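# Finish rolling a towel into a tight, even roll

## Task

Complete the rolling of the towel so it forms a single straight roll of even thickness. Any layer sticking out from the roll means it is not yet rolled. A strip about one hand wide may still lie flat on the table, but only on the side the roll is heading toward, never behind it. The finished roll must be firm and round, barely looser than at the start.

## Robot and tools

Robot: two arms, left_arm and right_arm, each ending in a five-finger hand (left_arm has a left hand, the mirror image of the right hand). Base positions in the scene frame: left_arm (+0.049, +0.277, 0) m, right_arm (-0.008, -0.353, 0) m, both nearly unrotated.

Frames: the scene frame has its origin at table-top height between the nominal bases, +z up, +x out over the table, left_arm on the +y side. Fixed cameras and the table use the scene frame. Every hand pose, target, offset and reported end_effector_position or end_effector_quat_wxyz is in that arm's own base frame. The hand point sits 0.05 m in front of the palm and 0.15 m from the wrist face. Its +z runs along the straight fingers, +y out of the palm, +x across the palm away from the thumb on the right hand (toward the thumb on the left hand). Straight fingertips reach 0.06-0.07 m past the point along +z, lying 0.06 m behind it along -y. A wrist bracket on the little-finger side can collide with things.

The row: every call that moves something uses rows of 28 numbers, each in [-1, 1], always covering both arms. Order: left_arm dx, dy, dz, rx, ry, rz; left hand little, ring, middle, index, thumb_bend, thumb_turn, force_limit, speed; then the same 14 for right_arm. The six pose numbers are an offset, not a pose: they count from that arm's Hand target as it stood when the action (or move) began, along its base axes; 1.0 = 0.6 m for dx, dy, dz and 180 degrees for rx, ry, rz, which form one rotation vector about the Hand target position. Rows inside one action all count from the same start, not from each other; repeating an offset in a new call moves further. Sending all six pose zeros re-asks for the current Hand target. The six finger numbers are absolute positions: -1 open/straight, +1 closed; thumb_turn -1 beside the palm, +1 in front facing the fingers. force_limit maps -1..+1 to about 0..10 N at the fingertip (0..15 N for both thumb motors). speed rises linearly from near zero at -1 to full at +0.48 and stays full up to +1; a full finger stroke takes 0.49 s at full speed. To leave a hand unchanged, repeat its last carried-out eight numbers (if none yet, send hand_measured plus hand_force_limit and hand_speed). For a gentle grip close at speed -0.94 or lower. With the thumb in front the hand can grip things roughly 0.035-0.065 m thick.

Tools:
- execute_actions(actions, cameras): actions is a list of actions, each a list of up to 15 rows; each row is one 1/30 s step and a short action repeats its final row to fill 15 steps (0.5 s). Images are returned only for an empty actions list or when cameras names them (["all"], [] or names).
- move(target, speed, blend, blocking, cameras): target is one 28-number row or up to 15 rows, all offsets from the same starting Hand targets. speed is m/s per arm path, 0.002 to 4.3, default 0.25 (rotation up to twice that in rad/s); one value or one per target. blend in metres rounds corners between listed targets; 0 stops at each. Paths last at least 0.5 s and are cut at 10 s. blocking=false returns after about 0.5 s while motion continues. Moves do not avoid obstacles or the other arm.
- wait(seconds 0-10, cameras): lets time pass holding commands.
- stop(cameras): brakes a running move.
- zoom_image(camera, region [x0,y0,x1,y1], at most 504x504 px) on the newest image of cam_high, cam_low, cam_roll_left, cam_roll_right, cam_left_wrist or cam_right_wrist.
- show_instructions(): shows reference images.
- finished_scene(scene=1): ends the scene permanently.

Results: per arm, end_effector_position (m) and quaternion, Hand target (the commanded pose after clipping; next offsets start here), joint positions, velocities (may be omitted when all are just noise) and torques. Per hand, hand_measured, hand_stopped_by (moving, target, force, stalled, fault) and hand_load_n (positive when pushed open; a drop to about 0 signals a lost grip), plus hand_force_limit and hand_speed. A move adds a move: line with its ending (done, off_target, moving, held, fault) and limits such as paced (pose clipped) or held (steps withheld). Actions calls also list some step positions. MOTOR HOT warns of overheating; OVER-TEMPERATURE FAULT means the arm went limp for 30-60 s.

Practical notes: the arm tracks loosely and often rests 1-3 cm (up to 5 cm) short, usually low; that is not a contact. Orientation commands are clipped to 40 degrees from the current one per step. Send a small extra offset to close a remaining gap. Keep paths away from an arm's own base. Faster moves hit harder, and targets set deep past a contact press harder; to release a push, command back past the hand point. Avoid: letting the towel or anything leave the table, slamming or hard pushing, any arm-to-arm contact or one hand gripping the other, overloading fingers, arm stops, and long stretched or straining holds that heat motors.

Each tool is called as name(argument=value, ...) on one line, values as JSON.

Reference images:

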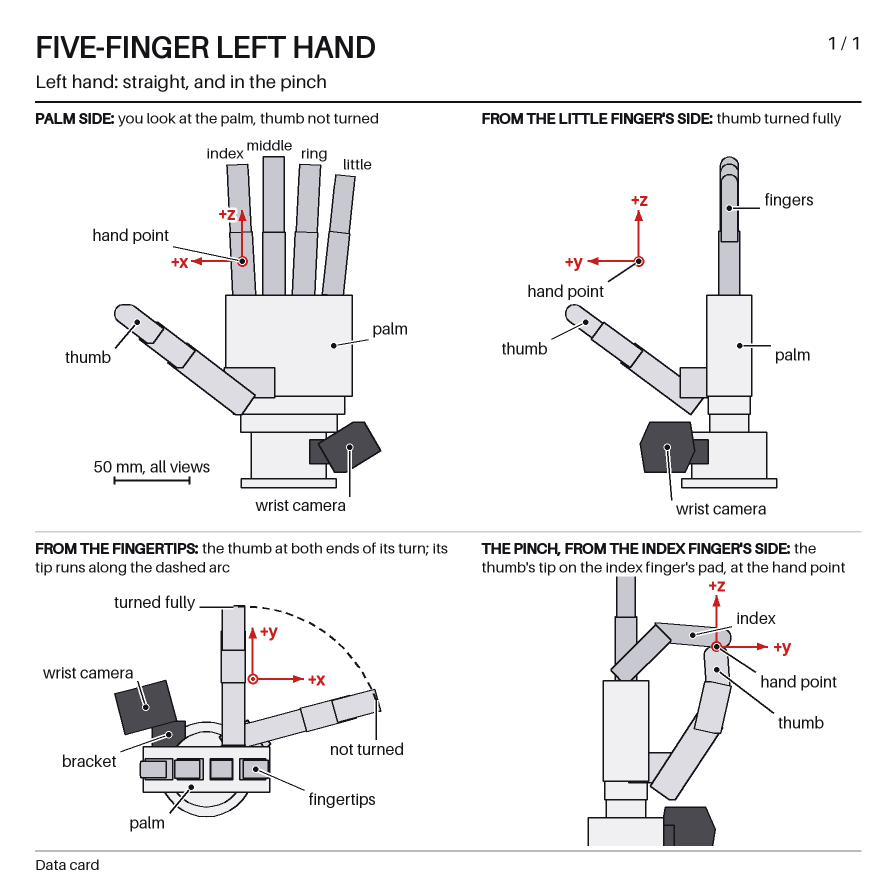

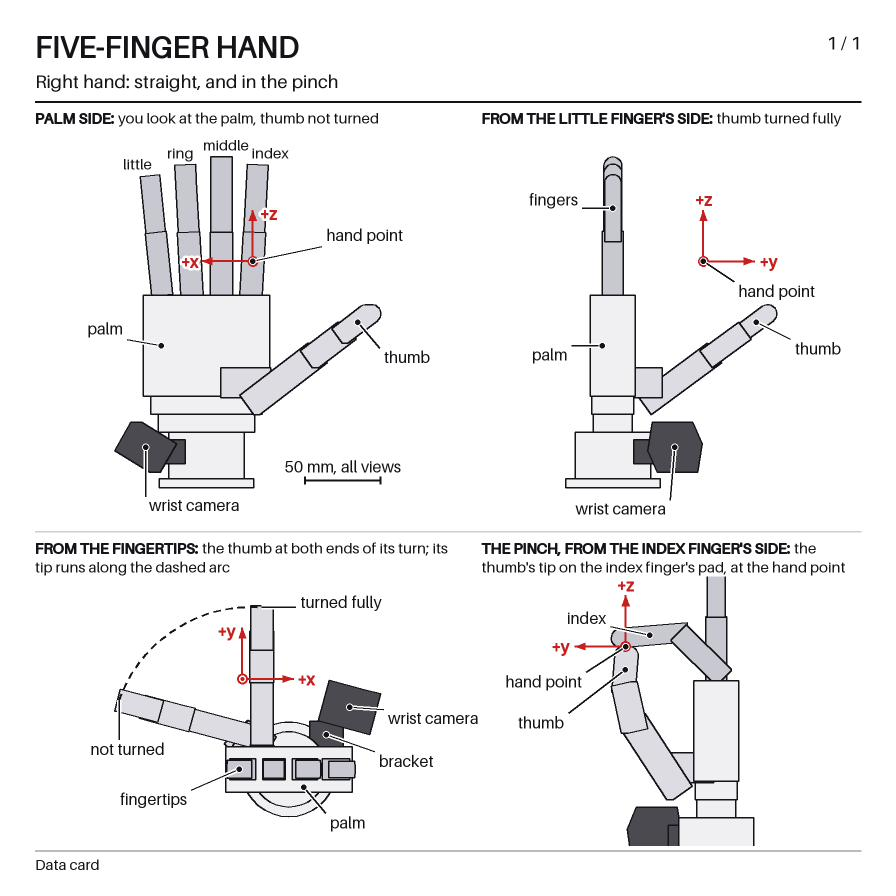

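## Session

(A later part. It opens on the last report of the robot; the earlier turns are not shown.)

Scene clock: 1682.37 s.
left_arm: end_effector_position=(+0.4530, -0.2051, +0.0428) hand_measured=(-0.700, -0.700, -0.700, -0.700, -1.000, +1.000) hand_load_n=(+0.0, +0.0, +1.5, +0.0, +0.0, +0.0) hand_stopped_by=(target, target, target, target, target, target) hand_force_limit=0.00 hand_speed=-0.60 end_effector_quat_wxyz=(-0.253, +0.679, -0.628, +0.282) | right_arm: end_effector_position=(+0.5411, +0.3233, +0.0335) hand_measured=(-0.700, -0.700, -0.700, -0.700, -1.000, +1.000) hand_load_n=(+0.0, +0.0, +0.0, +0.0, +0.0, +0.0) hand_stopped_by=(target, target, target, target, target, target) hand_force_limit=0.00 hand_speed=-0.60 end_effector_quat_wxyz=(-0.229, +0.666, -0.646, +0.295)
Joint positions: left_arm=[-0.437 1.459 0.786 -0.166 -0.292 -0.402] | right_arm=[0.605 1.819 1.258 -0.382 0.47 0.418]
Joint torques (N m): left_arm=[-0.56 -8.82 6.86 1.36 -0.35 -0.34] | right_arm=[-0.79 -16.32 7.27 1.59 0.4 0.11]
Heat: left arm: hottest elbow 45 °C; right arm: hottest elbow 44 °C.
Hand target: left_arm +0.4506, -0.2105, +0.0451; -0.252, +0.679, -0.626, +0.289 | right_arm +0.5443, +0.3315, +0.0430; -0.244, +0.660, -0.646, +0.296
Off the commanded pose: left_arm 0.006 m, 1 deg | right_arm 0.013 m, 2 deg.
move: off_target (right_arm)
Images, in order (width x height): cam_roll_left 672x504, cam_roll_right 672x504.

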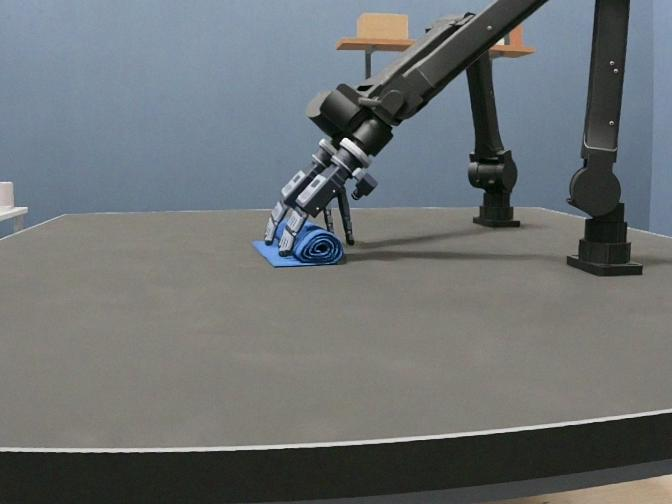

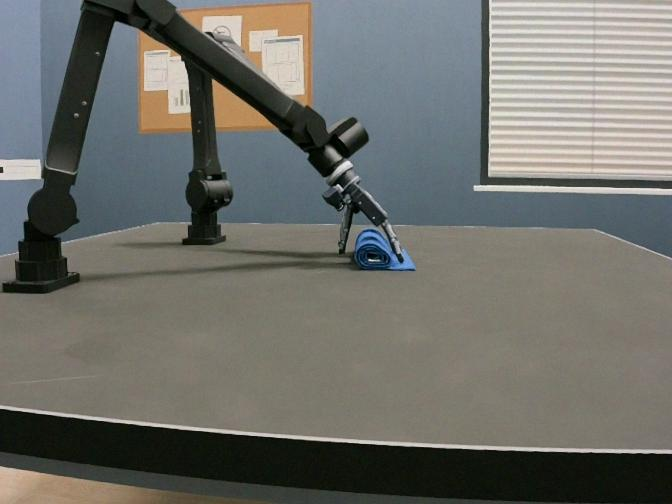

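move(target=[[0.004,0,0,0,0,0,-0.6,-0.6,-0.6,-0.6,-0.75,1,0,-0.8, 0.01,0,0.006,0,0,0,-0.6,-0.6,-0.6,-0.6,-0.75,1,0,-0.8],[0.004,0,0,0,0,0,-0.5,-0.5,-0.5,-0.5,-0.65,1,0,-0.8, 0.01,0,0.006,0,0,0,-0.5,-0.5,-0.5,-0.5,-0.65,1,0,-0.8]], speed=0.05, cameras=["cam_roll_left","cam_roll_right"])

zoom_image(camera="cam_roll_left", region=[230, 180, 390, 290])

zoom_image(camera="cam_roll_right", region=[300, 180, 460, 290])

Scene clock: 1691.07 s.
left_arm: end_effector_position=(+0.4550, -0.2057, +0.0455) hand_measured=(-0.500, -0.500, -0.500, -0.500, -0.650, +1.000) hand_load_n=(+0.0, +0.0, +2.0, +0.0, +0.0, +0.0) hand_stopped_by=(target, target, target, target, target, target) hand_force_limit=0.00 hand_speed=-0.80 end_effector_quat_wxyz=(-0.256, +0.679, -0.626, +0.287) | right_arm: end_effector_position=(+0.5434, +0.3240, +0.0351) hand_measured=(-0.500, -0.500, -0.500, -0.500, -0.650, +1.000) hand_load_n=(+0.0, +0.0, +2.0, +0.0, +0.5, +0.5) hand_stopped_by=(target, target, target, target, target, target) hand_force_limit=0.00 hand_speed=-0.80 end_effector_quat_wxyz=(-0.233, +0.663, -0.646, +0.297)
Joint positions: left_arm=[-0.437 1.456 0.786 -0.158 -0.293 -0.402] | right_arm=[0.605 1.819 1.259 -0.374 0.474 0.419]
Joint torques (N m): left_arm=[-0.32 -8.23 7.36 1.1 -0.23 -0.33] | right_arm=[-1.32 -15.85 8.55 0.99 0.09 0.07]
Heat: left arm: hottest elbow 44 °C; right arm: hottest elbow 43 °C.
Hand target: left_arm +0.4528, -0.2103, +0.0450; -0.252, +0.679, -0.626, +0.289 | right_arm +0.5503, +0.3316, +0.0466; -0.244, +0.660, -0.646, +0.296
Off the commanded pose: left_arm 0.005 m, 0 deg | right_arm 0.015 m, 1 deg.
move: off_target (right_arm); target 2's new numbers were sent with right_arm's hand 0.017 m and 2 deg from that target
Images, in order (width x height): cam_roll_left 672x504, cam_roll_right 672x504.

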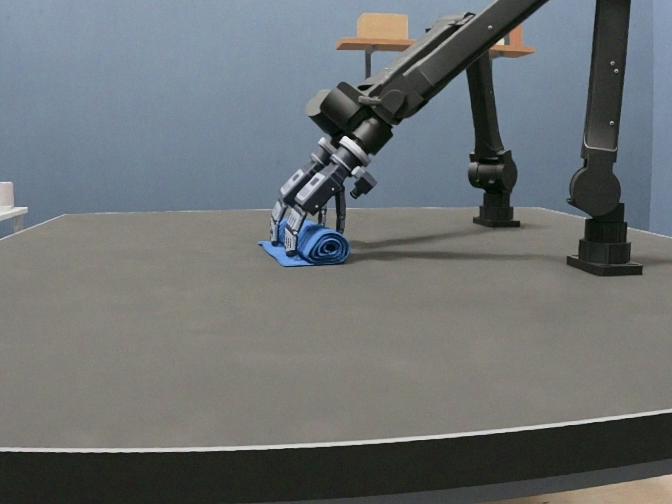

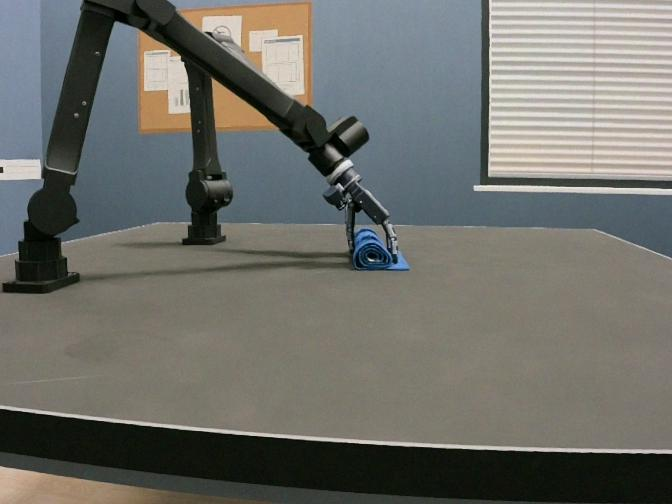

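Scaled by 3.150.

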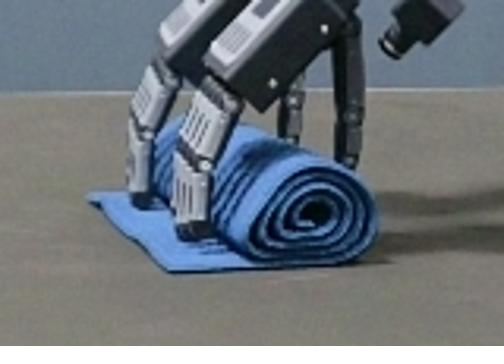

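Scaled by 3.150.

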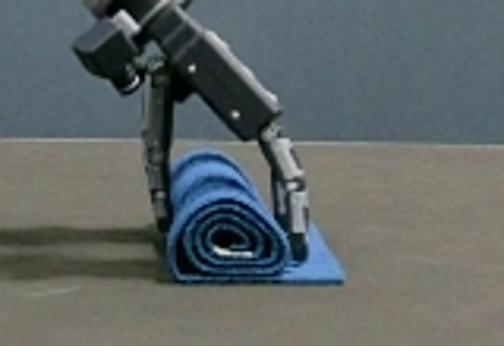

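move(target=[[0,0,0.01,0,0,0,-0.45,-0.45,-0.45,-0.45,-0.6,1,0,-0.8, 0,0,0.01,0,0,0,-0.45,-0.45,-0.45,-0.45,-0.6,1,0,-0.8],[0,0,0.01,0,0,0,-0.4,-0.4,-0.4,-0.4,-0.54,1,0,-0.8, 0,0,0.01,0,0,0,-0.4,-0.4,-0.4,-0.4,-0.54,1,0,-0.8]], speed=0.05, cameras=["cam_roll_left","cam_roll_right","cam_high"])

zoom_image(camera="cam_roll_left", region=[230, 180, 390, 290])

zoom_image(camera="cam_roll_right", region=[300, 180, 460, 290])

zoom_image(camera="cam_high", region=[260, 170, 420, 310])

Scene clock: 1699.20 s.
left_arm: end_effector_position=(+0.4547, -0.2056, +0.0474) hand_measured=(-0.400, -0.400, -0.400, -0.400, -0.540, +1.000) hand_load_n=(+0.0, +0.0, +1.0, +0.0, +0.5, +0.0) hand_stopped_by=(target, target, target, target, target, target) hand_force_limit=0.00 hand_speed=-0.80 end_effector_quat_wxyz=(-0.256, +0.678, -0.626, +0.287) | right_arm: end_effector_position=(+0.5442, +0.3243, +0.0366) hand_measured=(-0.400, -0.400, -0.400, -0.400, -0.540, +1.000) hand_load_n=(+0.0, +0.0, +1.5, +0.0, +0.5, +0.0) hand_stopped_by=(target, target, target, target, target, target) hand_force_limit=0.00 hand_speed=-0.80 end_effector_quat_wxyz=(-0.234, +0.663, -0.646, +0.298)
Joint positions: left_arm=[-0.437 1.451 0.786 -0.161 -0.293 -0.402] | right_arm=[0.605 1.818 1.261 -0.374 0.475 0.419]
Joint torques (N m): left_arm=[-0.38 -8.7 7.95 0.57 -0.22 -0.33] | right_arm=[-1.26 -16.44 8.87 0.51 0.05 0.07]
Heat: left arm: hottest elbow 43 °C; right arm: hottest elbow 43 °C.
Hand target: left_arm +0.4528, -0.2104, +0.0509; -0.252, +0.679, -0.627, +0.289 | right_arm +0.5502, +0.3316, +0.0527; -0.244, +0.660, -0.646, +0.296
Off the commanded pose: left_arm 0.006 m, 0 deg | right_arm 0.019 m, 1 deg.
move: off_target (right_arm); target 2's new numbers were sent with right_arm's hand 0.019 m and 1 deg from that target
Images, in order (width x height): cam_high 672x504, cam_roll_left 672x504, cam_roll_right 672x504.

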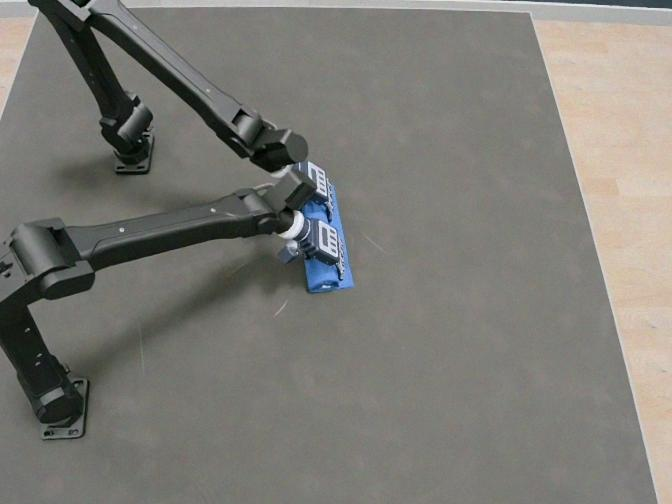

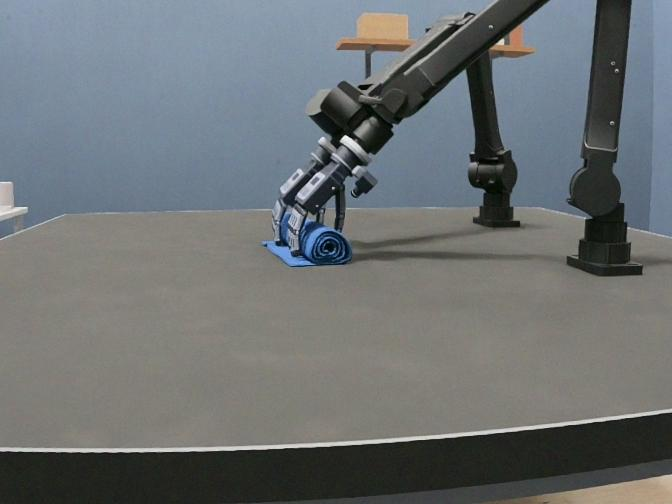

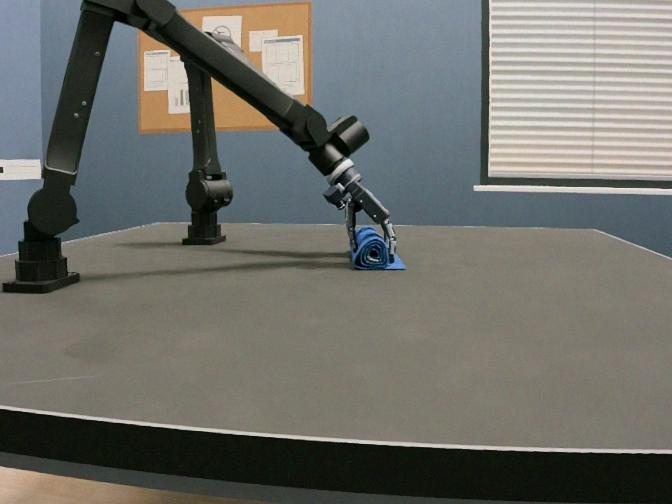

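Scaled by 3.150.

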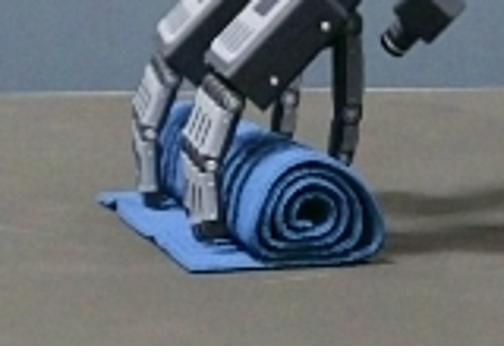

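Scaled by 3.150.

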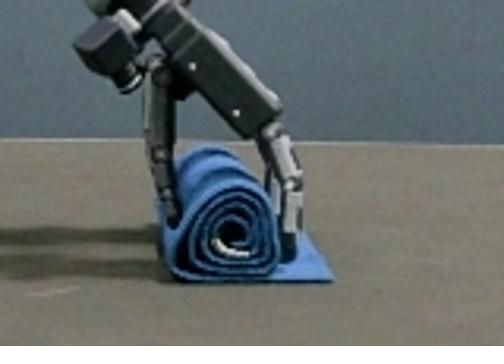

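Scaled by 3.150.

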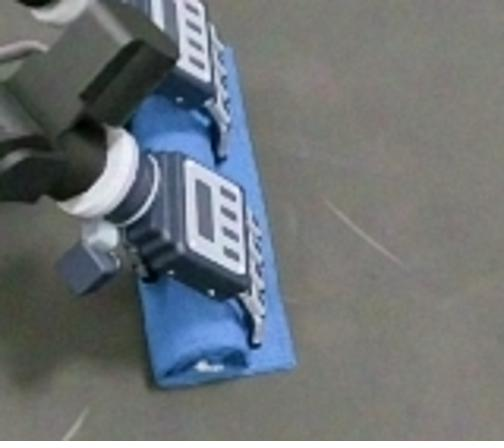

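move(target=[[0.004,0,0.005,0,0,0,-0.5,-0.5,-0.5,-0.5,-0.54,1,0,-0.8, 0.004,0,0.005,0,0,0,-0.5,-0.5,-0.5,-0.5,-0.54,1,0,-0.8],[0.008,0,0.01,0,0,0,-0.6,-0.6,-0.6,-0.6,-0.6,1,0,-0.8, 0.008,0,0.01,0,0,0,-0.6,-0.6,-0.6,-0.6,-0.6,1,0,-0.8]], speed=0.05, cameras=["cam_roll_left","cam_roll_right","cam_high"])

zoom_image(camera="cam_roll_left", region=[230, 180, 390, 290])

zoom_image(camera="cam_roll_right", region=[300, 180, 460, 290])

Scene clock: 1706.07 s.
left_arm: end_effector_position=(+0.4500, -0.2036, +0.0456) hand_measured=(-0.600, -0.600, -0.600, -0.600, -0.600, +1.000) hand_load_n=(+0.0, +0.0, -0.5, +0.5, +0.0, +0.0) hand_stopped_by=(target, target, target, target, target, target) hand_force_limit=0.00 hand_speed=-0.80 end_effector_quat_wxyz=(-0.253, +0.680, -0.629, +0.279) | right_arm: end_effector_position=(+0.5404, +0.3229, +0.0361) hand_measured=(-0.600, -0.600, -0.600, -0.600, -0.600, +1.000) hand_load_n=(+0.0, +0.0, -0.5, +0.0, +0.0, +0.0) hand_stopped_by=(target, target, target, target, target, target) hand_force_limit=0.00 hand_speed=-0.80 end_effector_quat_wxyz=(-0.225, +0.668, -0.646, +0.293)
Joint positions: left_arm=[-0.437 1.447 0.786 -0.184 -0.292 -0.402] | right_arm=[0.605 1.817 1.267 -0.403 0.47 0.419]
Joint torques (N m): left_arm=[0.09 -8.41 9.37 0.73 -0.13 -0.29] | right_arm=[-1.67 -16.38 9.73 0.88 0.13 0.02]
Heat: left arm: hottest elbow 42 °C; right arm: hottest elbow 44 °C.
Hand target: left_arm +0.4577, -0.2103, +0.0569; -0.252, +0.679, -0.626, +0.289 | right_arm +0.5551, +0.3316, +0.0587; -0.244, +0.660, -0.646, +0.296
Off the commanded pose: left_arm 0.015 m, 1 deg | right_arm 0.028 m, 2 deg.
move: off_target (left_arm, right_arm); target 2's new numbers were sent with right_arm's hand 0.027 m and 2 deg from that target
Images, in order (width x height): cam_high 672x504, cam_roll_left 672x504, cam_roll_right 672x504.

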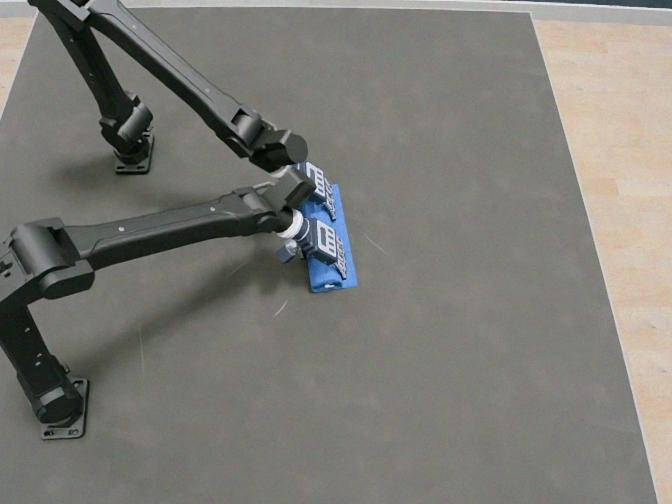

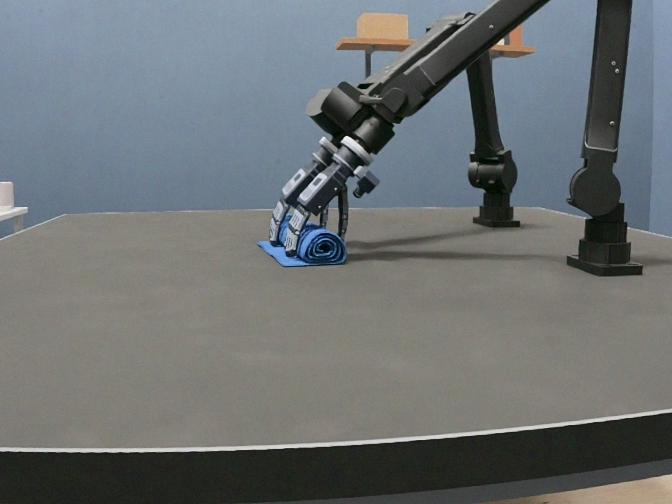

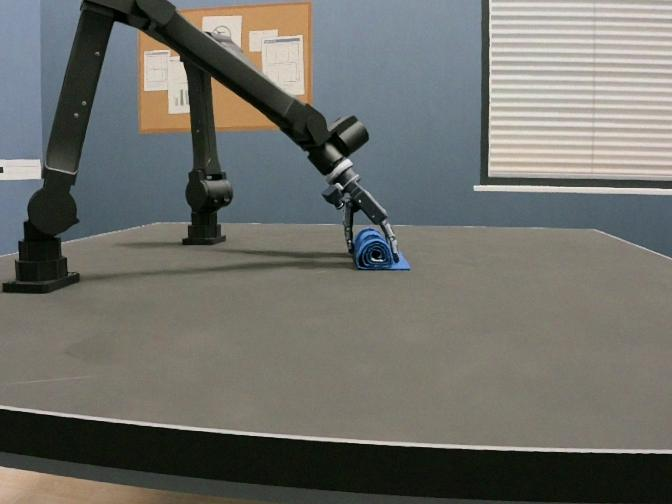

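Scaled by 3.150.

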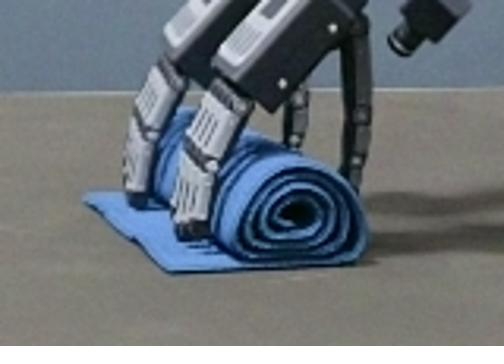

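Scaled by 3.150.

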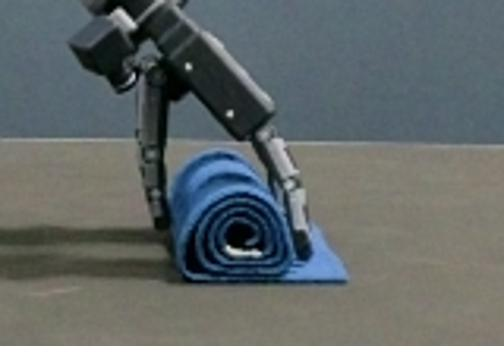

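move(target=[[0.025,0,0.03,0,0,0,-0.75,-0.75,-0.75,-0.75,-0.6,1,0,-0.4, 0.025,0,0.03,0,0,0,-0.75,-0.75,-0.75,-0.75,-0.6,1,0,-0.4],[0.03,0,0.06,0,0,0,-0.8,-0.8,-0.8,-0.8,-0.8,1,0,-0.6, 0.03,0,0.06,0,0,0,-0.8,-0.8,-0.8,-0.8,-0.8,1,0,-0.6]], speed=0.05, cameras=["cam_roll_left","cam_roll_right","cam_high"])

zoom_image(camera="cam_roll_left", region=[230, 180, 390, 290])

zoom_image(camera="cam_roll_right", region=[300, 180, 460, 290])

Scene clock: 1713.47 s.
left_arm: end_effector_position=(+0.4533, -0.2054, +0.0643) hand_measured=(-0.800, -0.800, -0.800, -0.800, -0.800, +1.000) hand_load_n=(+0.0, +0.0, +0.0, -0.5, +0.0, +0.0) hand_stopped_by=(target, target, target, target, target, target) hand_force_limit=0.00 hand_speed=-0.60 end_effector_quat_wxyz=(-0.243, +0.683, -0.636, +0.265) | right_arm: end_effector_position=(+0.5532, +0.3241, +0.0610) hand_measured=(-0.800, -0.800, -0.800, -0.800, -0.800, +1.000) hand_load_n=(+0.0, +0.0, +0.0, +0.0, +0.0, +0.0) hand_stopped_by=(target, target, target, target, target, target) hand_force_limit=0.00 hand_speed=-0.60 end_effector_quat_wxyz=(-0.218, +0.670, -0.648, +0.289)
Joint positions: left_arm=[-0.432 1.434 0.849 -0.296 -0.279 -0.402] | right_arm=[0.592 1.817 1.347 -0.496 0.458 0.412]
Joint torques (N m): left_arm=[1.26 -9.29 11.77 0.83 -0.15 -0.15] | right_arm=[-2.2 -17.44 10.81 0.91 0.18 -0.07]
Heat: left arm: hottest elbow 42 °C; right arm: hottest elbow 44 °C.
Hand target: left_arm +0.4758, -0.2103, +0.0930; -0.252, +0.679, -0.626, +0.289 | right_arm +0.5731, +0.3316, +0.0947; -0.244, +0.660, -0.646, +0.296
Off the commanded pose: left_arm 0.037 m, 3 deg | right_arm 0.040 m, 3 deg.
move: off_target (left_arm, right_arm); target 2's new numbers were sent with right_arm's hand 0.040 m and 3 deg from that target
Images, in order (width x height): cam_high 672x504, cam_roll_left 672x504, cam_roll_right 672x504.

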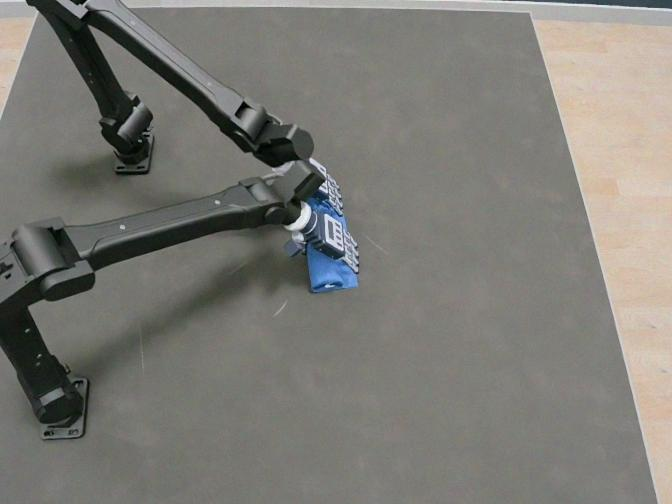

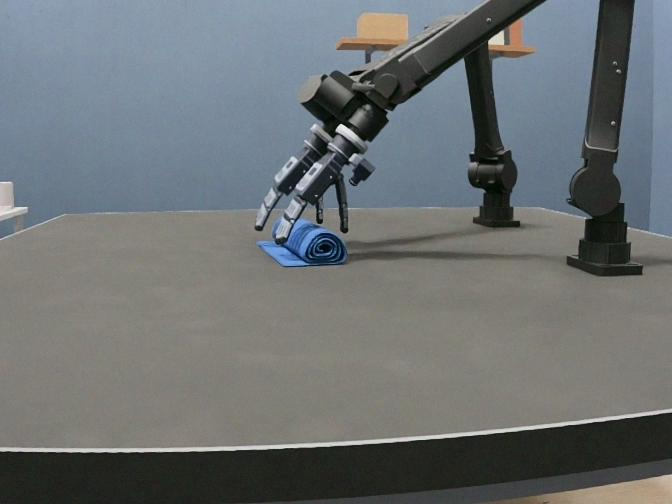

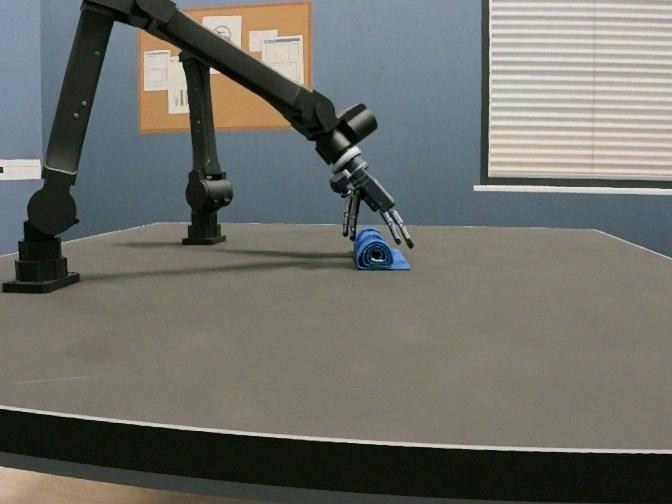

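Scaled by 3.150.

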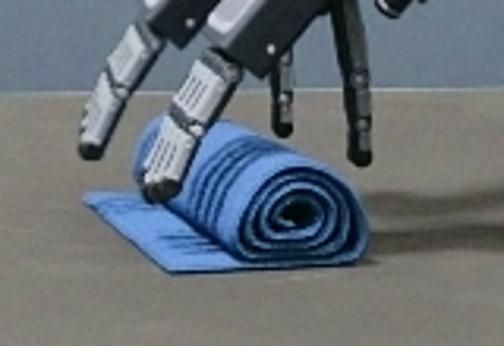

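Scaled by 3.150.

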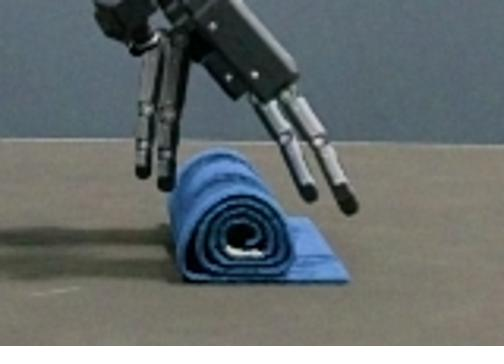

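move(target=[[0,0,0.12,0,0,0,-0.8,-0.8,-0.8,-0.8,-1,1,0,-0.6, 0,0,0.12,0,0,0,-0.8,-0.8,-0.8,-0.8,-1,1,0,-0.6],[-0.1,0.0,0.2,0,0,0,-0.8,-0.8,-0.8,-0.8,-1,1,0,-0.6, -0.15,-0.1,0.2,0,0,0,-0.8,-0.8,-0.8,-0.8,-1,1,0,-0.6]], speed=[0.1,0.2], blend=[0.02,0], cameras=["cam_roll_left","cam_roll_right","cam_high"])

zoom_image(camera="cam_roll_left", region=[240, 200, 360, 280])

zoom_image(camera="cam_roll_right", region=[330, 210, 440, 285])

zoom_image(camera="cam_high", region=[270, 170, 400, 310])

Scene clock: 1723.97 s.
left_arm: end_effector_position=(+0.4041, -0.1997, +0.1842) hand_measured=(-0.800, -0.800, -0.800, -0.800, -1.000, +1.000) hand_load_n=(+0.0, +0.0, +0.0, -0.5, +0.0, +0.0) hand_stopped_by=(target, target, target, target, target, target) hand_force_limit=0.00 hand_speed=-0.60 end_effector_quat_wxyz=(-0.247, +0.681, -0.637, +0.264) | right_arm: end_effector_position=(+0.4818, +0.2758, +0.2012) hand_measured=(-0.800, -0.800, -0.800, -0.800, -1.000, +1.000) hand_load_n=(+0.0, +0.0, +0.0, +0.0, +0.0, +0.0) hand_stopped_by=(target, target, target, target, target, target) hand_force_limit=0.00 hand_speed=-0.60 end_effector_quat_wxyz=(-0.237, +0.663, -0.647, +0.293)
Joint positions: left_arm=[-0.48 1.17 0.955 -0.675 -0.317 -0.433] | right_arm=[0.591 1.464 1.278 -0.739 0.458 0.412]
Joint torques (N m): left_arm=[-0.32 -6.71 12.86 0.77 -0.45 -0.36] | right_arm=[-2.08 -13.8 8.46 0.92 0.16 -0.07]
Heat: left arm: hottest elbow 41 °C; right arm: hottest elbow 44 °C.
Hand target: left_arm +0.4157, -0.2102, +0.2129; -0.252, +0.679, -0.626, +0.288 | right_arm +0.4831, +0.2717, +0.2148; -0.245, +0.660, -0.646, +0.296
Off the commanded pose: left_arm 0.033 m, 3 deg | right_arm 0.014 m, 1 deg.
move: off_target (left_arm, right_arm)
Images, in order (width x height): cam_high 672x504, cam_roll_left 672x504, cam_roll_right 672x504.

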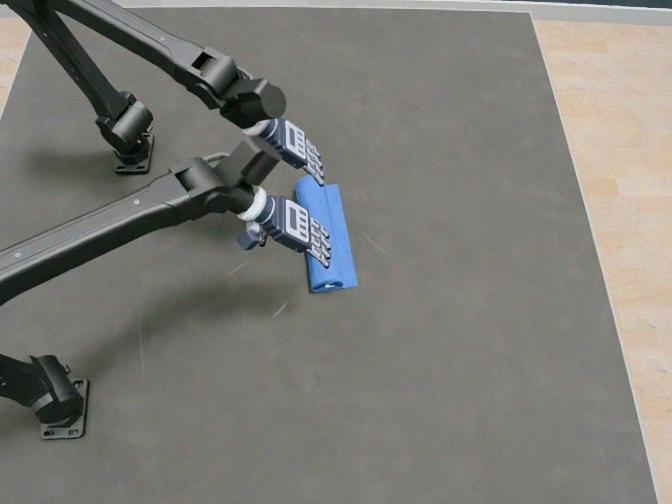

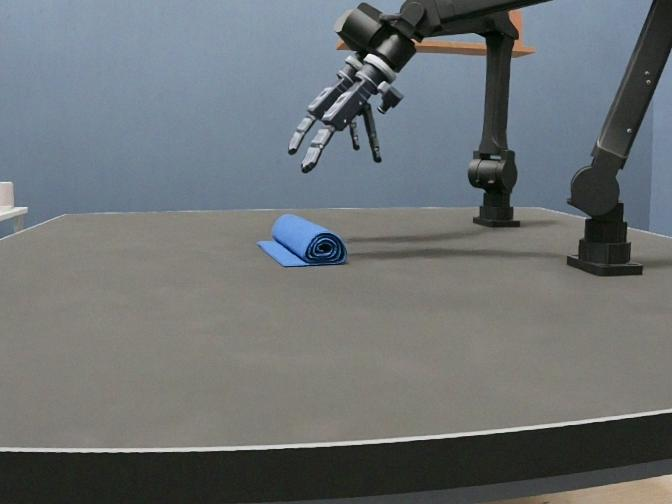

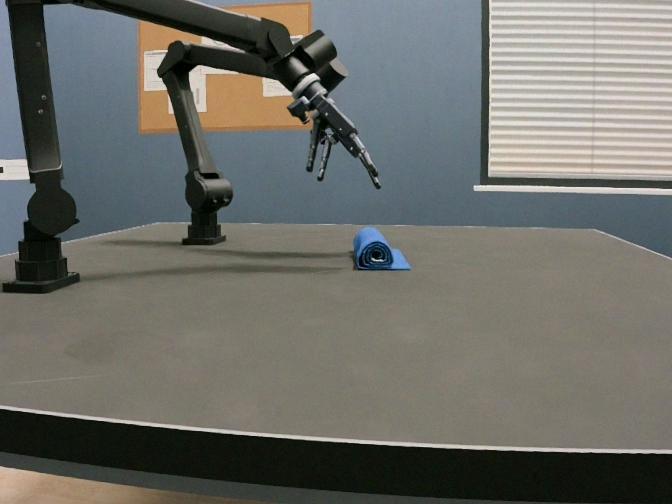

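Scaled by 4.200.

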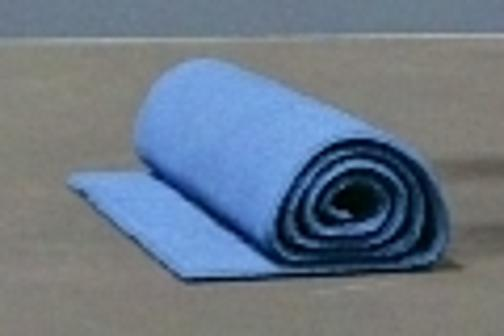

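Scaled by 4.582.

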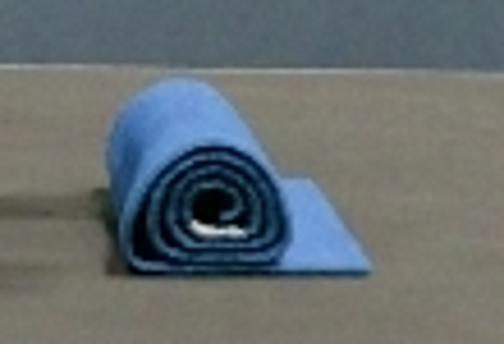

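Scaled by 3.600.

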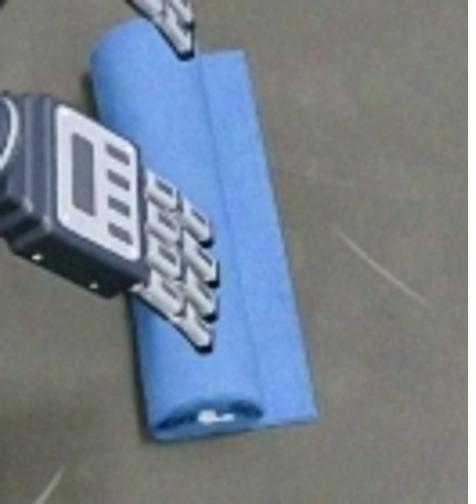

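move(target=[[0.038,0.0128,-0.1882,0.0074,-0.1832,0,-0.7,-0.7,-0.7,-0.7,-1,1,0,-0.6, 0.0782,0.0873,-0.1913,-0.0038,-0.1833,0,-0.7,-0.7,-0.7,-0.7,-1,1,0,-0.6]], speed=0.2, cameras=["cam_roll_left","cam_roll_right","cam_high"])

zoom_image(camera="cam_roll_left", region=[230, 180, 390, 290])

zoom_image(camera="cam_roll_right", region=[300, 180, 460, 290])

Scene clock: 1744.77 s.
left_arm: end_effector_position=(+0.4388, -0.1984, +0.0987) hand_measured=(-0.700, -0.700, -0.700, -0.700, -1.000, +1.000) hand_load_n=(+0.0, +0.0, +0.0, +0.0, +0.0, +0.0) hand_stopped_by=(target, target, target, target, target, target) hand_force_limit=0.00 hand_speed=-0.60 end_effector_quat_wxyz=(-0.425, +0.573, -0.530, +0.458) | right_arm: end_effector_position=(+0.5288, +0.3195, +0.1013) hand_measured=(-0.700, -0.700, -0.700, -0.700, -1.000, +1.000) hand_load_n=(+0.0, +0.0, +0.0, -0.5, +0.0, +0.0) hand_stopped_by=(target, target, target, target, target, target) hand_force_limit=0.00 hand_speed=-0.60 end_effector_quat_wxyz=(-0.412, +0.549, -0.552, +0.473)
Joint positions: left_arm=[-0.556 1.331 0.436 0.637 -0.542 -0.211] | right_arm=[0.717 1.675 0.873 0.501 0.766 0.146]
Joint torques (N m): left_arm=[-0.44 -5.19 6.52 2.06 -0.32 -0.12] | right_arm=[-0.85 -11.81 6.61 2.11 0.26 -0.08]
Heat: left arm: hottest elbow 42 °C; right arm: hottest elbow 45 °C.
Hand target: left_arm +0.4386, -0.2028, +0.1002; -0.427, +0.566, -0.532, +0.462 | right_arm +0.5299, +0.3240, +0.0999; -0.414, +0.550, -0.548, +0.475
Off the commanded pose: left_arm 0.004 m, 1 deg | right_arm 0.005 m, 1 deg.
move: done
Images, in order (width x height): cam_high 672x504, cam_roll_left 672x504, cam_roll_right 672x504.

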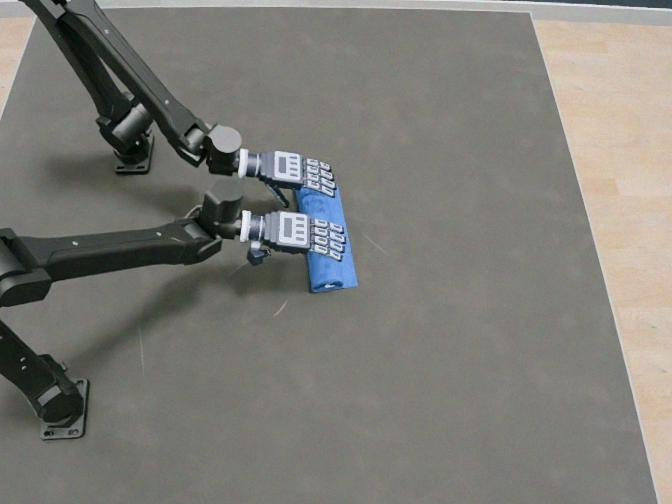

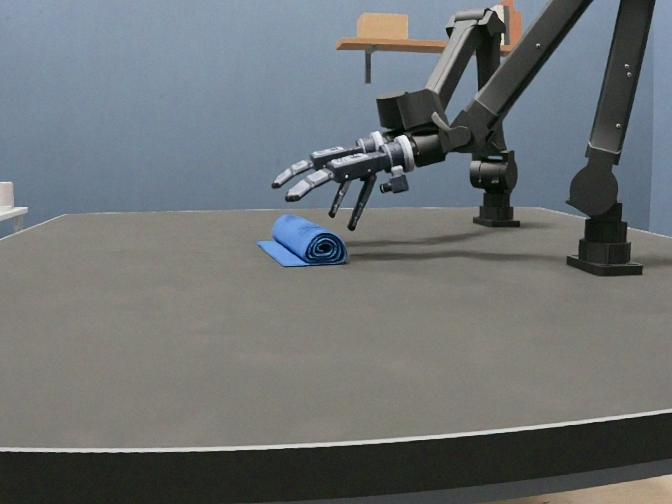

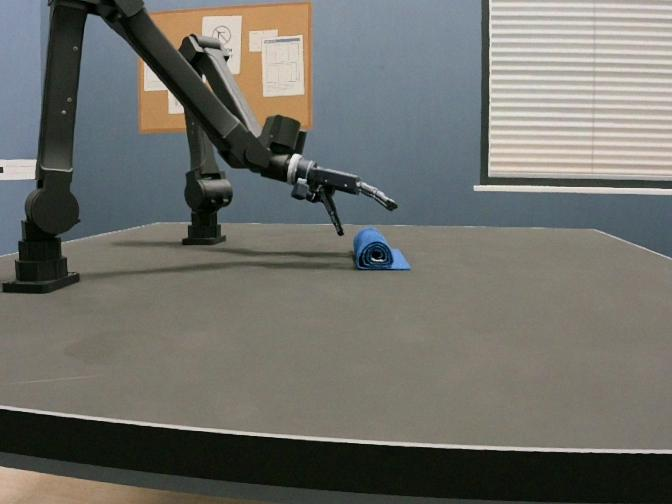

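Scaled by 3.150.

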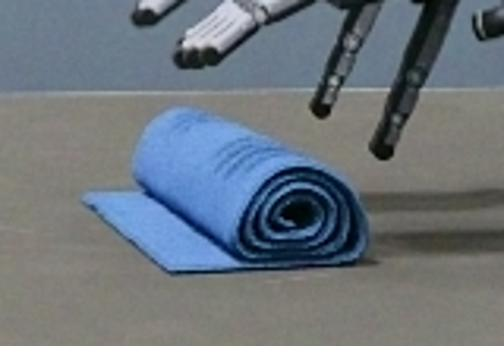

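Scaled by 3.150.

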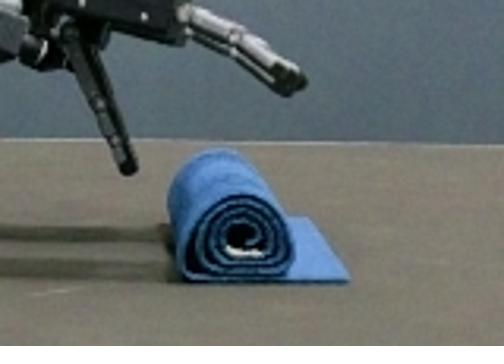

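move(target=[[-0.011,0,-0.01,0,0,0,-0.7,-0.7,-0.7,-0.7,-1,1,0,-0.6, -0.0082,0,-0.01,0,0,0,-0.7,-0.7,-0.7,-0.7,-1,1,0,-0.6],[-0.011,0,-0.09,0,0,0,-0.7,-0.7,-0.7,-0.7,-1,1,0,-0.6, -0.0082,0,-0.09,0,0,0,-0.7,-0.7,-0.7,-0.7,-1,1,0,-0.6],[-0.011,0,-0.0985,0,0,0,-0.5,-0.5,-0.5,-0.5,-0.75,1,0,-0.6, -0.0082,0,-0.0985,0,0,0,-0.5,-0.5,-0.5,-0.5,-0.75,1,0,-0.6]], speed=[0.15,0.15,0.1], cameras=["cam_roll_left","cam_roll_right","cam_high"])

zoom_image(camera="cam_roll_left", region=[230, 180, 390, 290])

zoom_image(camera="cam_roll_right", region=[300, 180, 460, 290])

Scene clock: 1757.40 s.
left_arm: end_effector_position=(+0.4345, -0.2008, +0.0452) hand_measured=(-0.500, -0.500, -0.500, -0.500, -0.750, +1.000) hand_load_n=(+0.0, +0.0, +0.0, +0.0, +0.5, +0.0) hand_stopped_by=(target, target, target, target, target, target) hand_force_limit=0.00 hand_speed=-0.60 end_effector_quat_wxyz=(-0.428, +0.570, -0.526, +0.465) | right_arm: end_effector_position=(+0.5240, +0.3185, +0.0435) hand_measured=(-0.500, -0.500, -0.500, -0.500, -0.750, +1.000) hand_load_n=(+0.0, +0.0, +0.0, +0.0, +0.0, +0.0) hand_stopped_by=(target, target, target, target, target, target) hand_force_limit=0.00 hand_speed=-0.60 end_effector_quat_wxyz=(-0.411, +0.549, -0.552, +0.474)
Joint positions: left_arm=[-0.57 1.554 0.384 0.929 -0.555 -0.21] | right_arm=[0.724 1.804 0.831 0.672 0.774 0.145]
Joint torques (N m): left_arm=[-0.15 -5.83 4.41 1.68 -0.23 -0.15] | right_arm=[-0.97 -12.1 5.86 2.09 0.22 -0.05]
Heat: left arm: hottest elbow 41 °C; right arm: hottest elbow 43 °C.
Hand target: left_arm +0.4319, -0.2026, +0.0409; -0.427, +0.566, -0.532, +0.462 | right_arm +0.5250, +0.3239, +0.0408; -0.414, +0.550, -0.548, +0.475
Off the commanded pose: left_arm 0.005 m, 1 deg | right_arm 0.006 m, 1 deg.
move: done; target 3's new numbers were sent with left_arm's hand 0.012 m and 2 deg from that target
Images, in order (width x height): cam_high 672x504, cam_roll_left 672x504, cam_roll_right 672x504.

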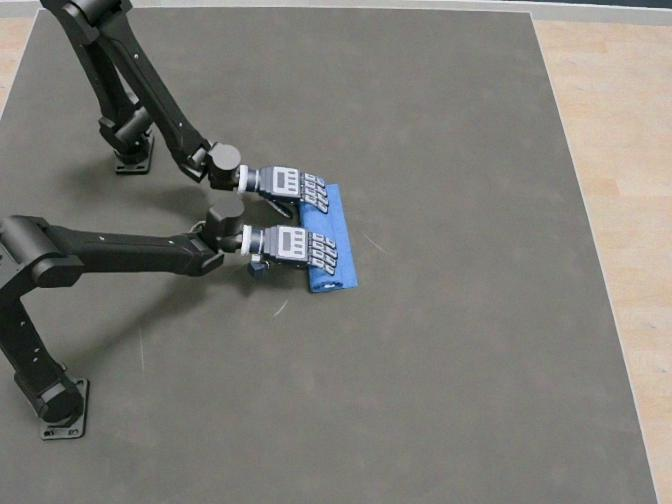

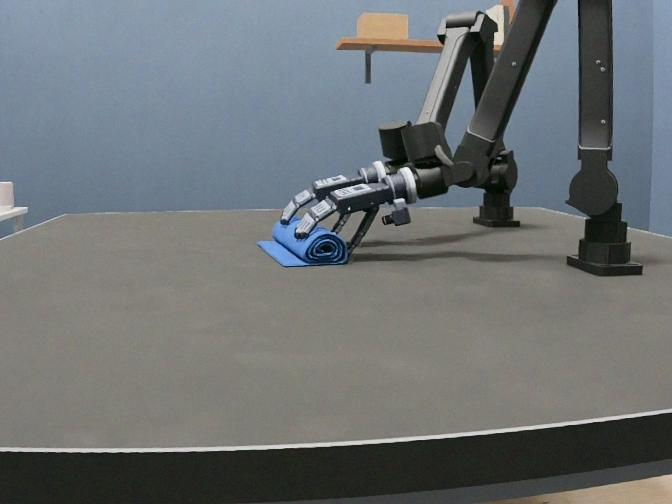

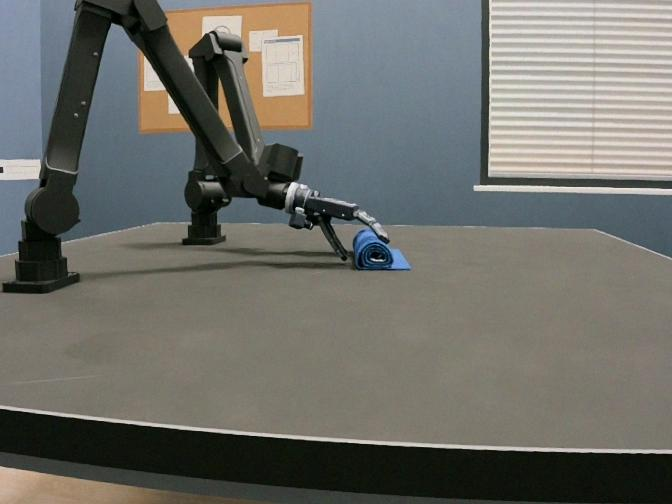

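Scaled by 3.150.

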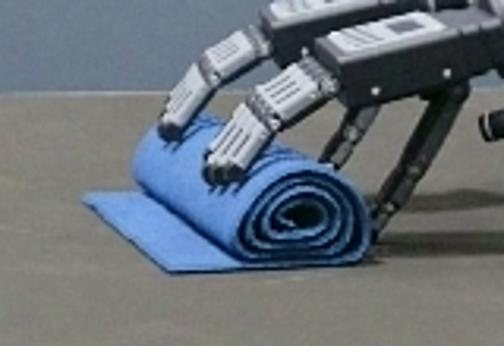

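Scaled by 3.150.

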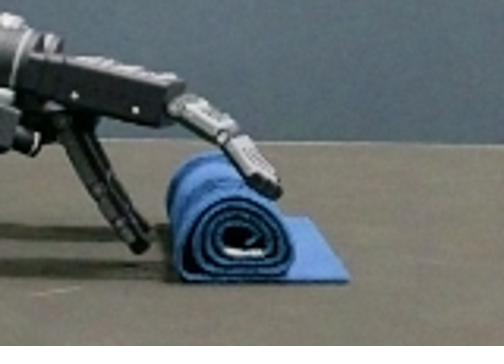

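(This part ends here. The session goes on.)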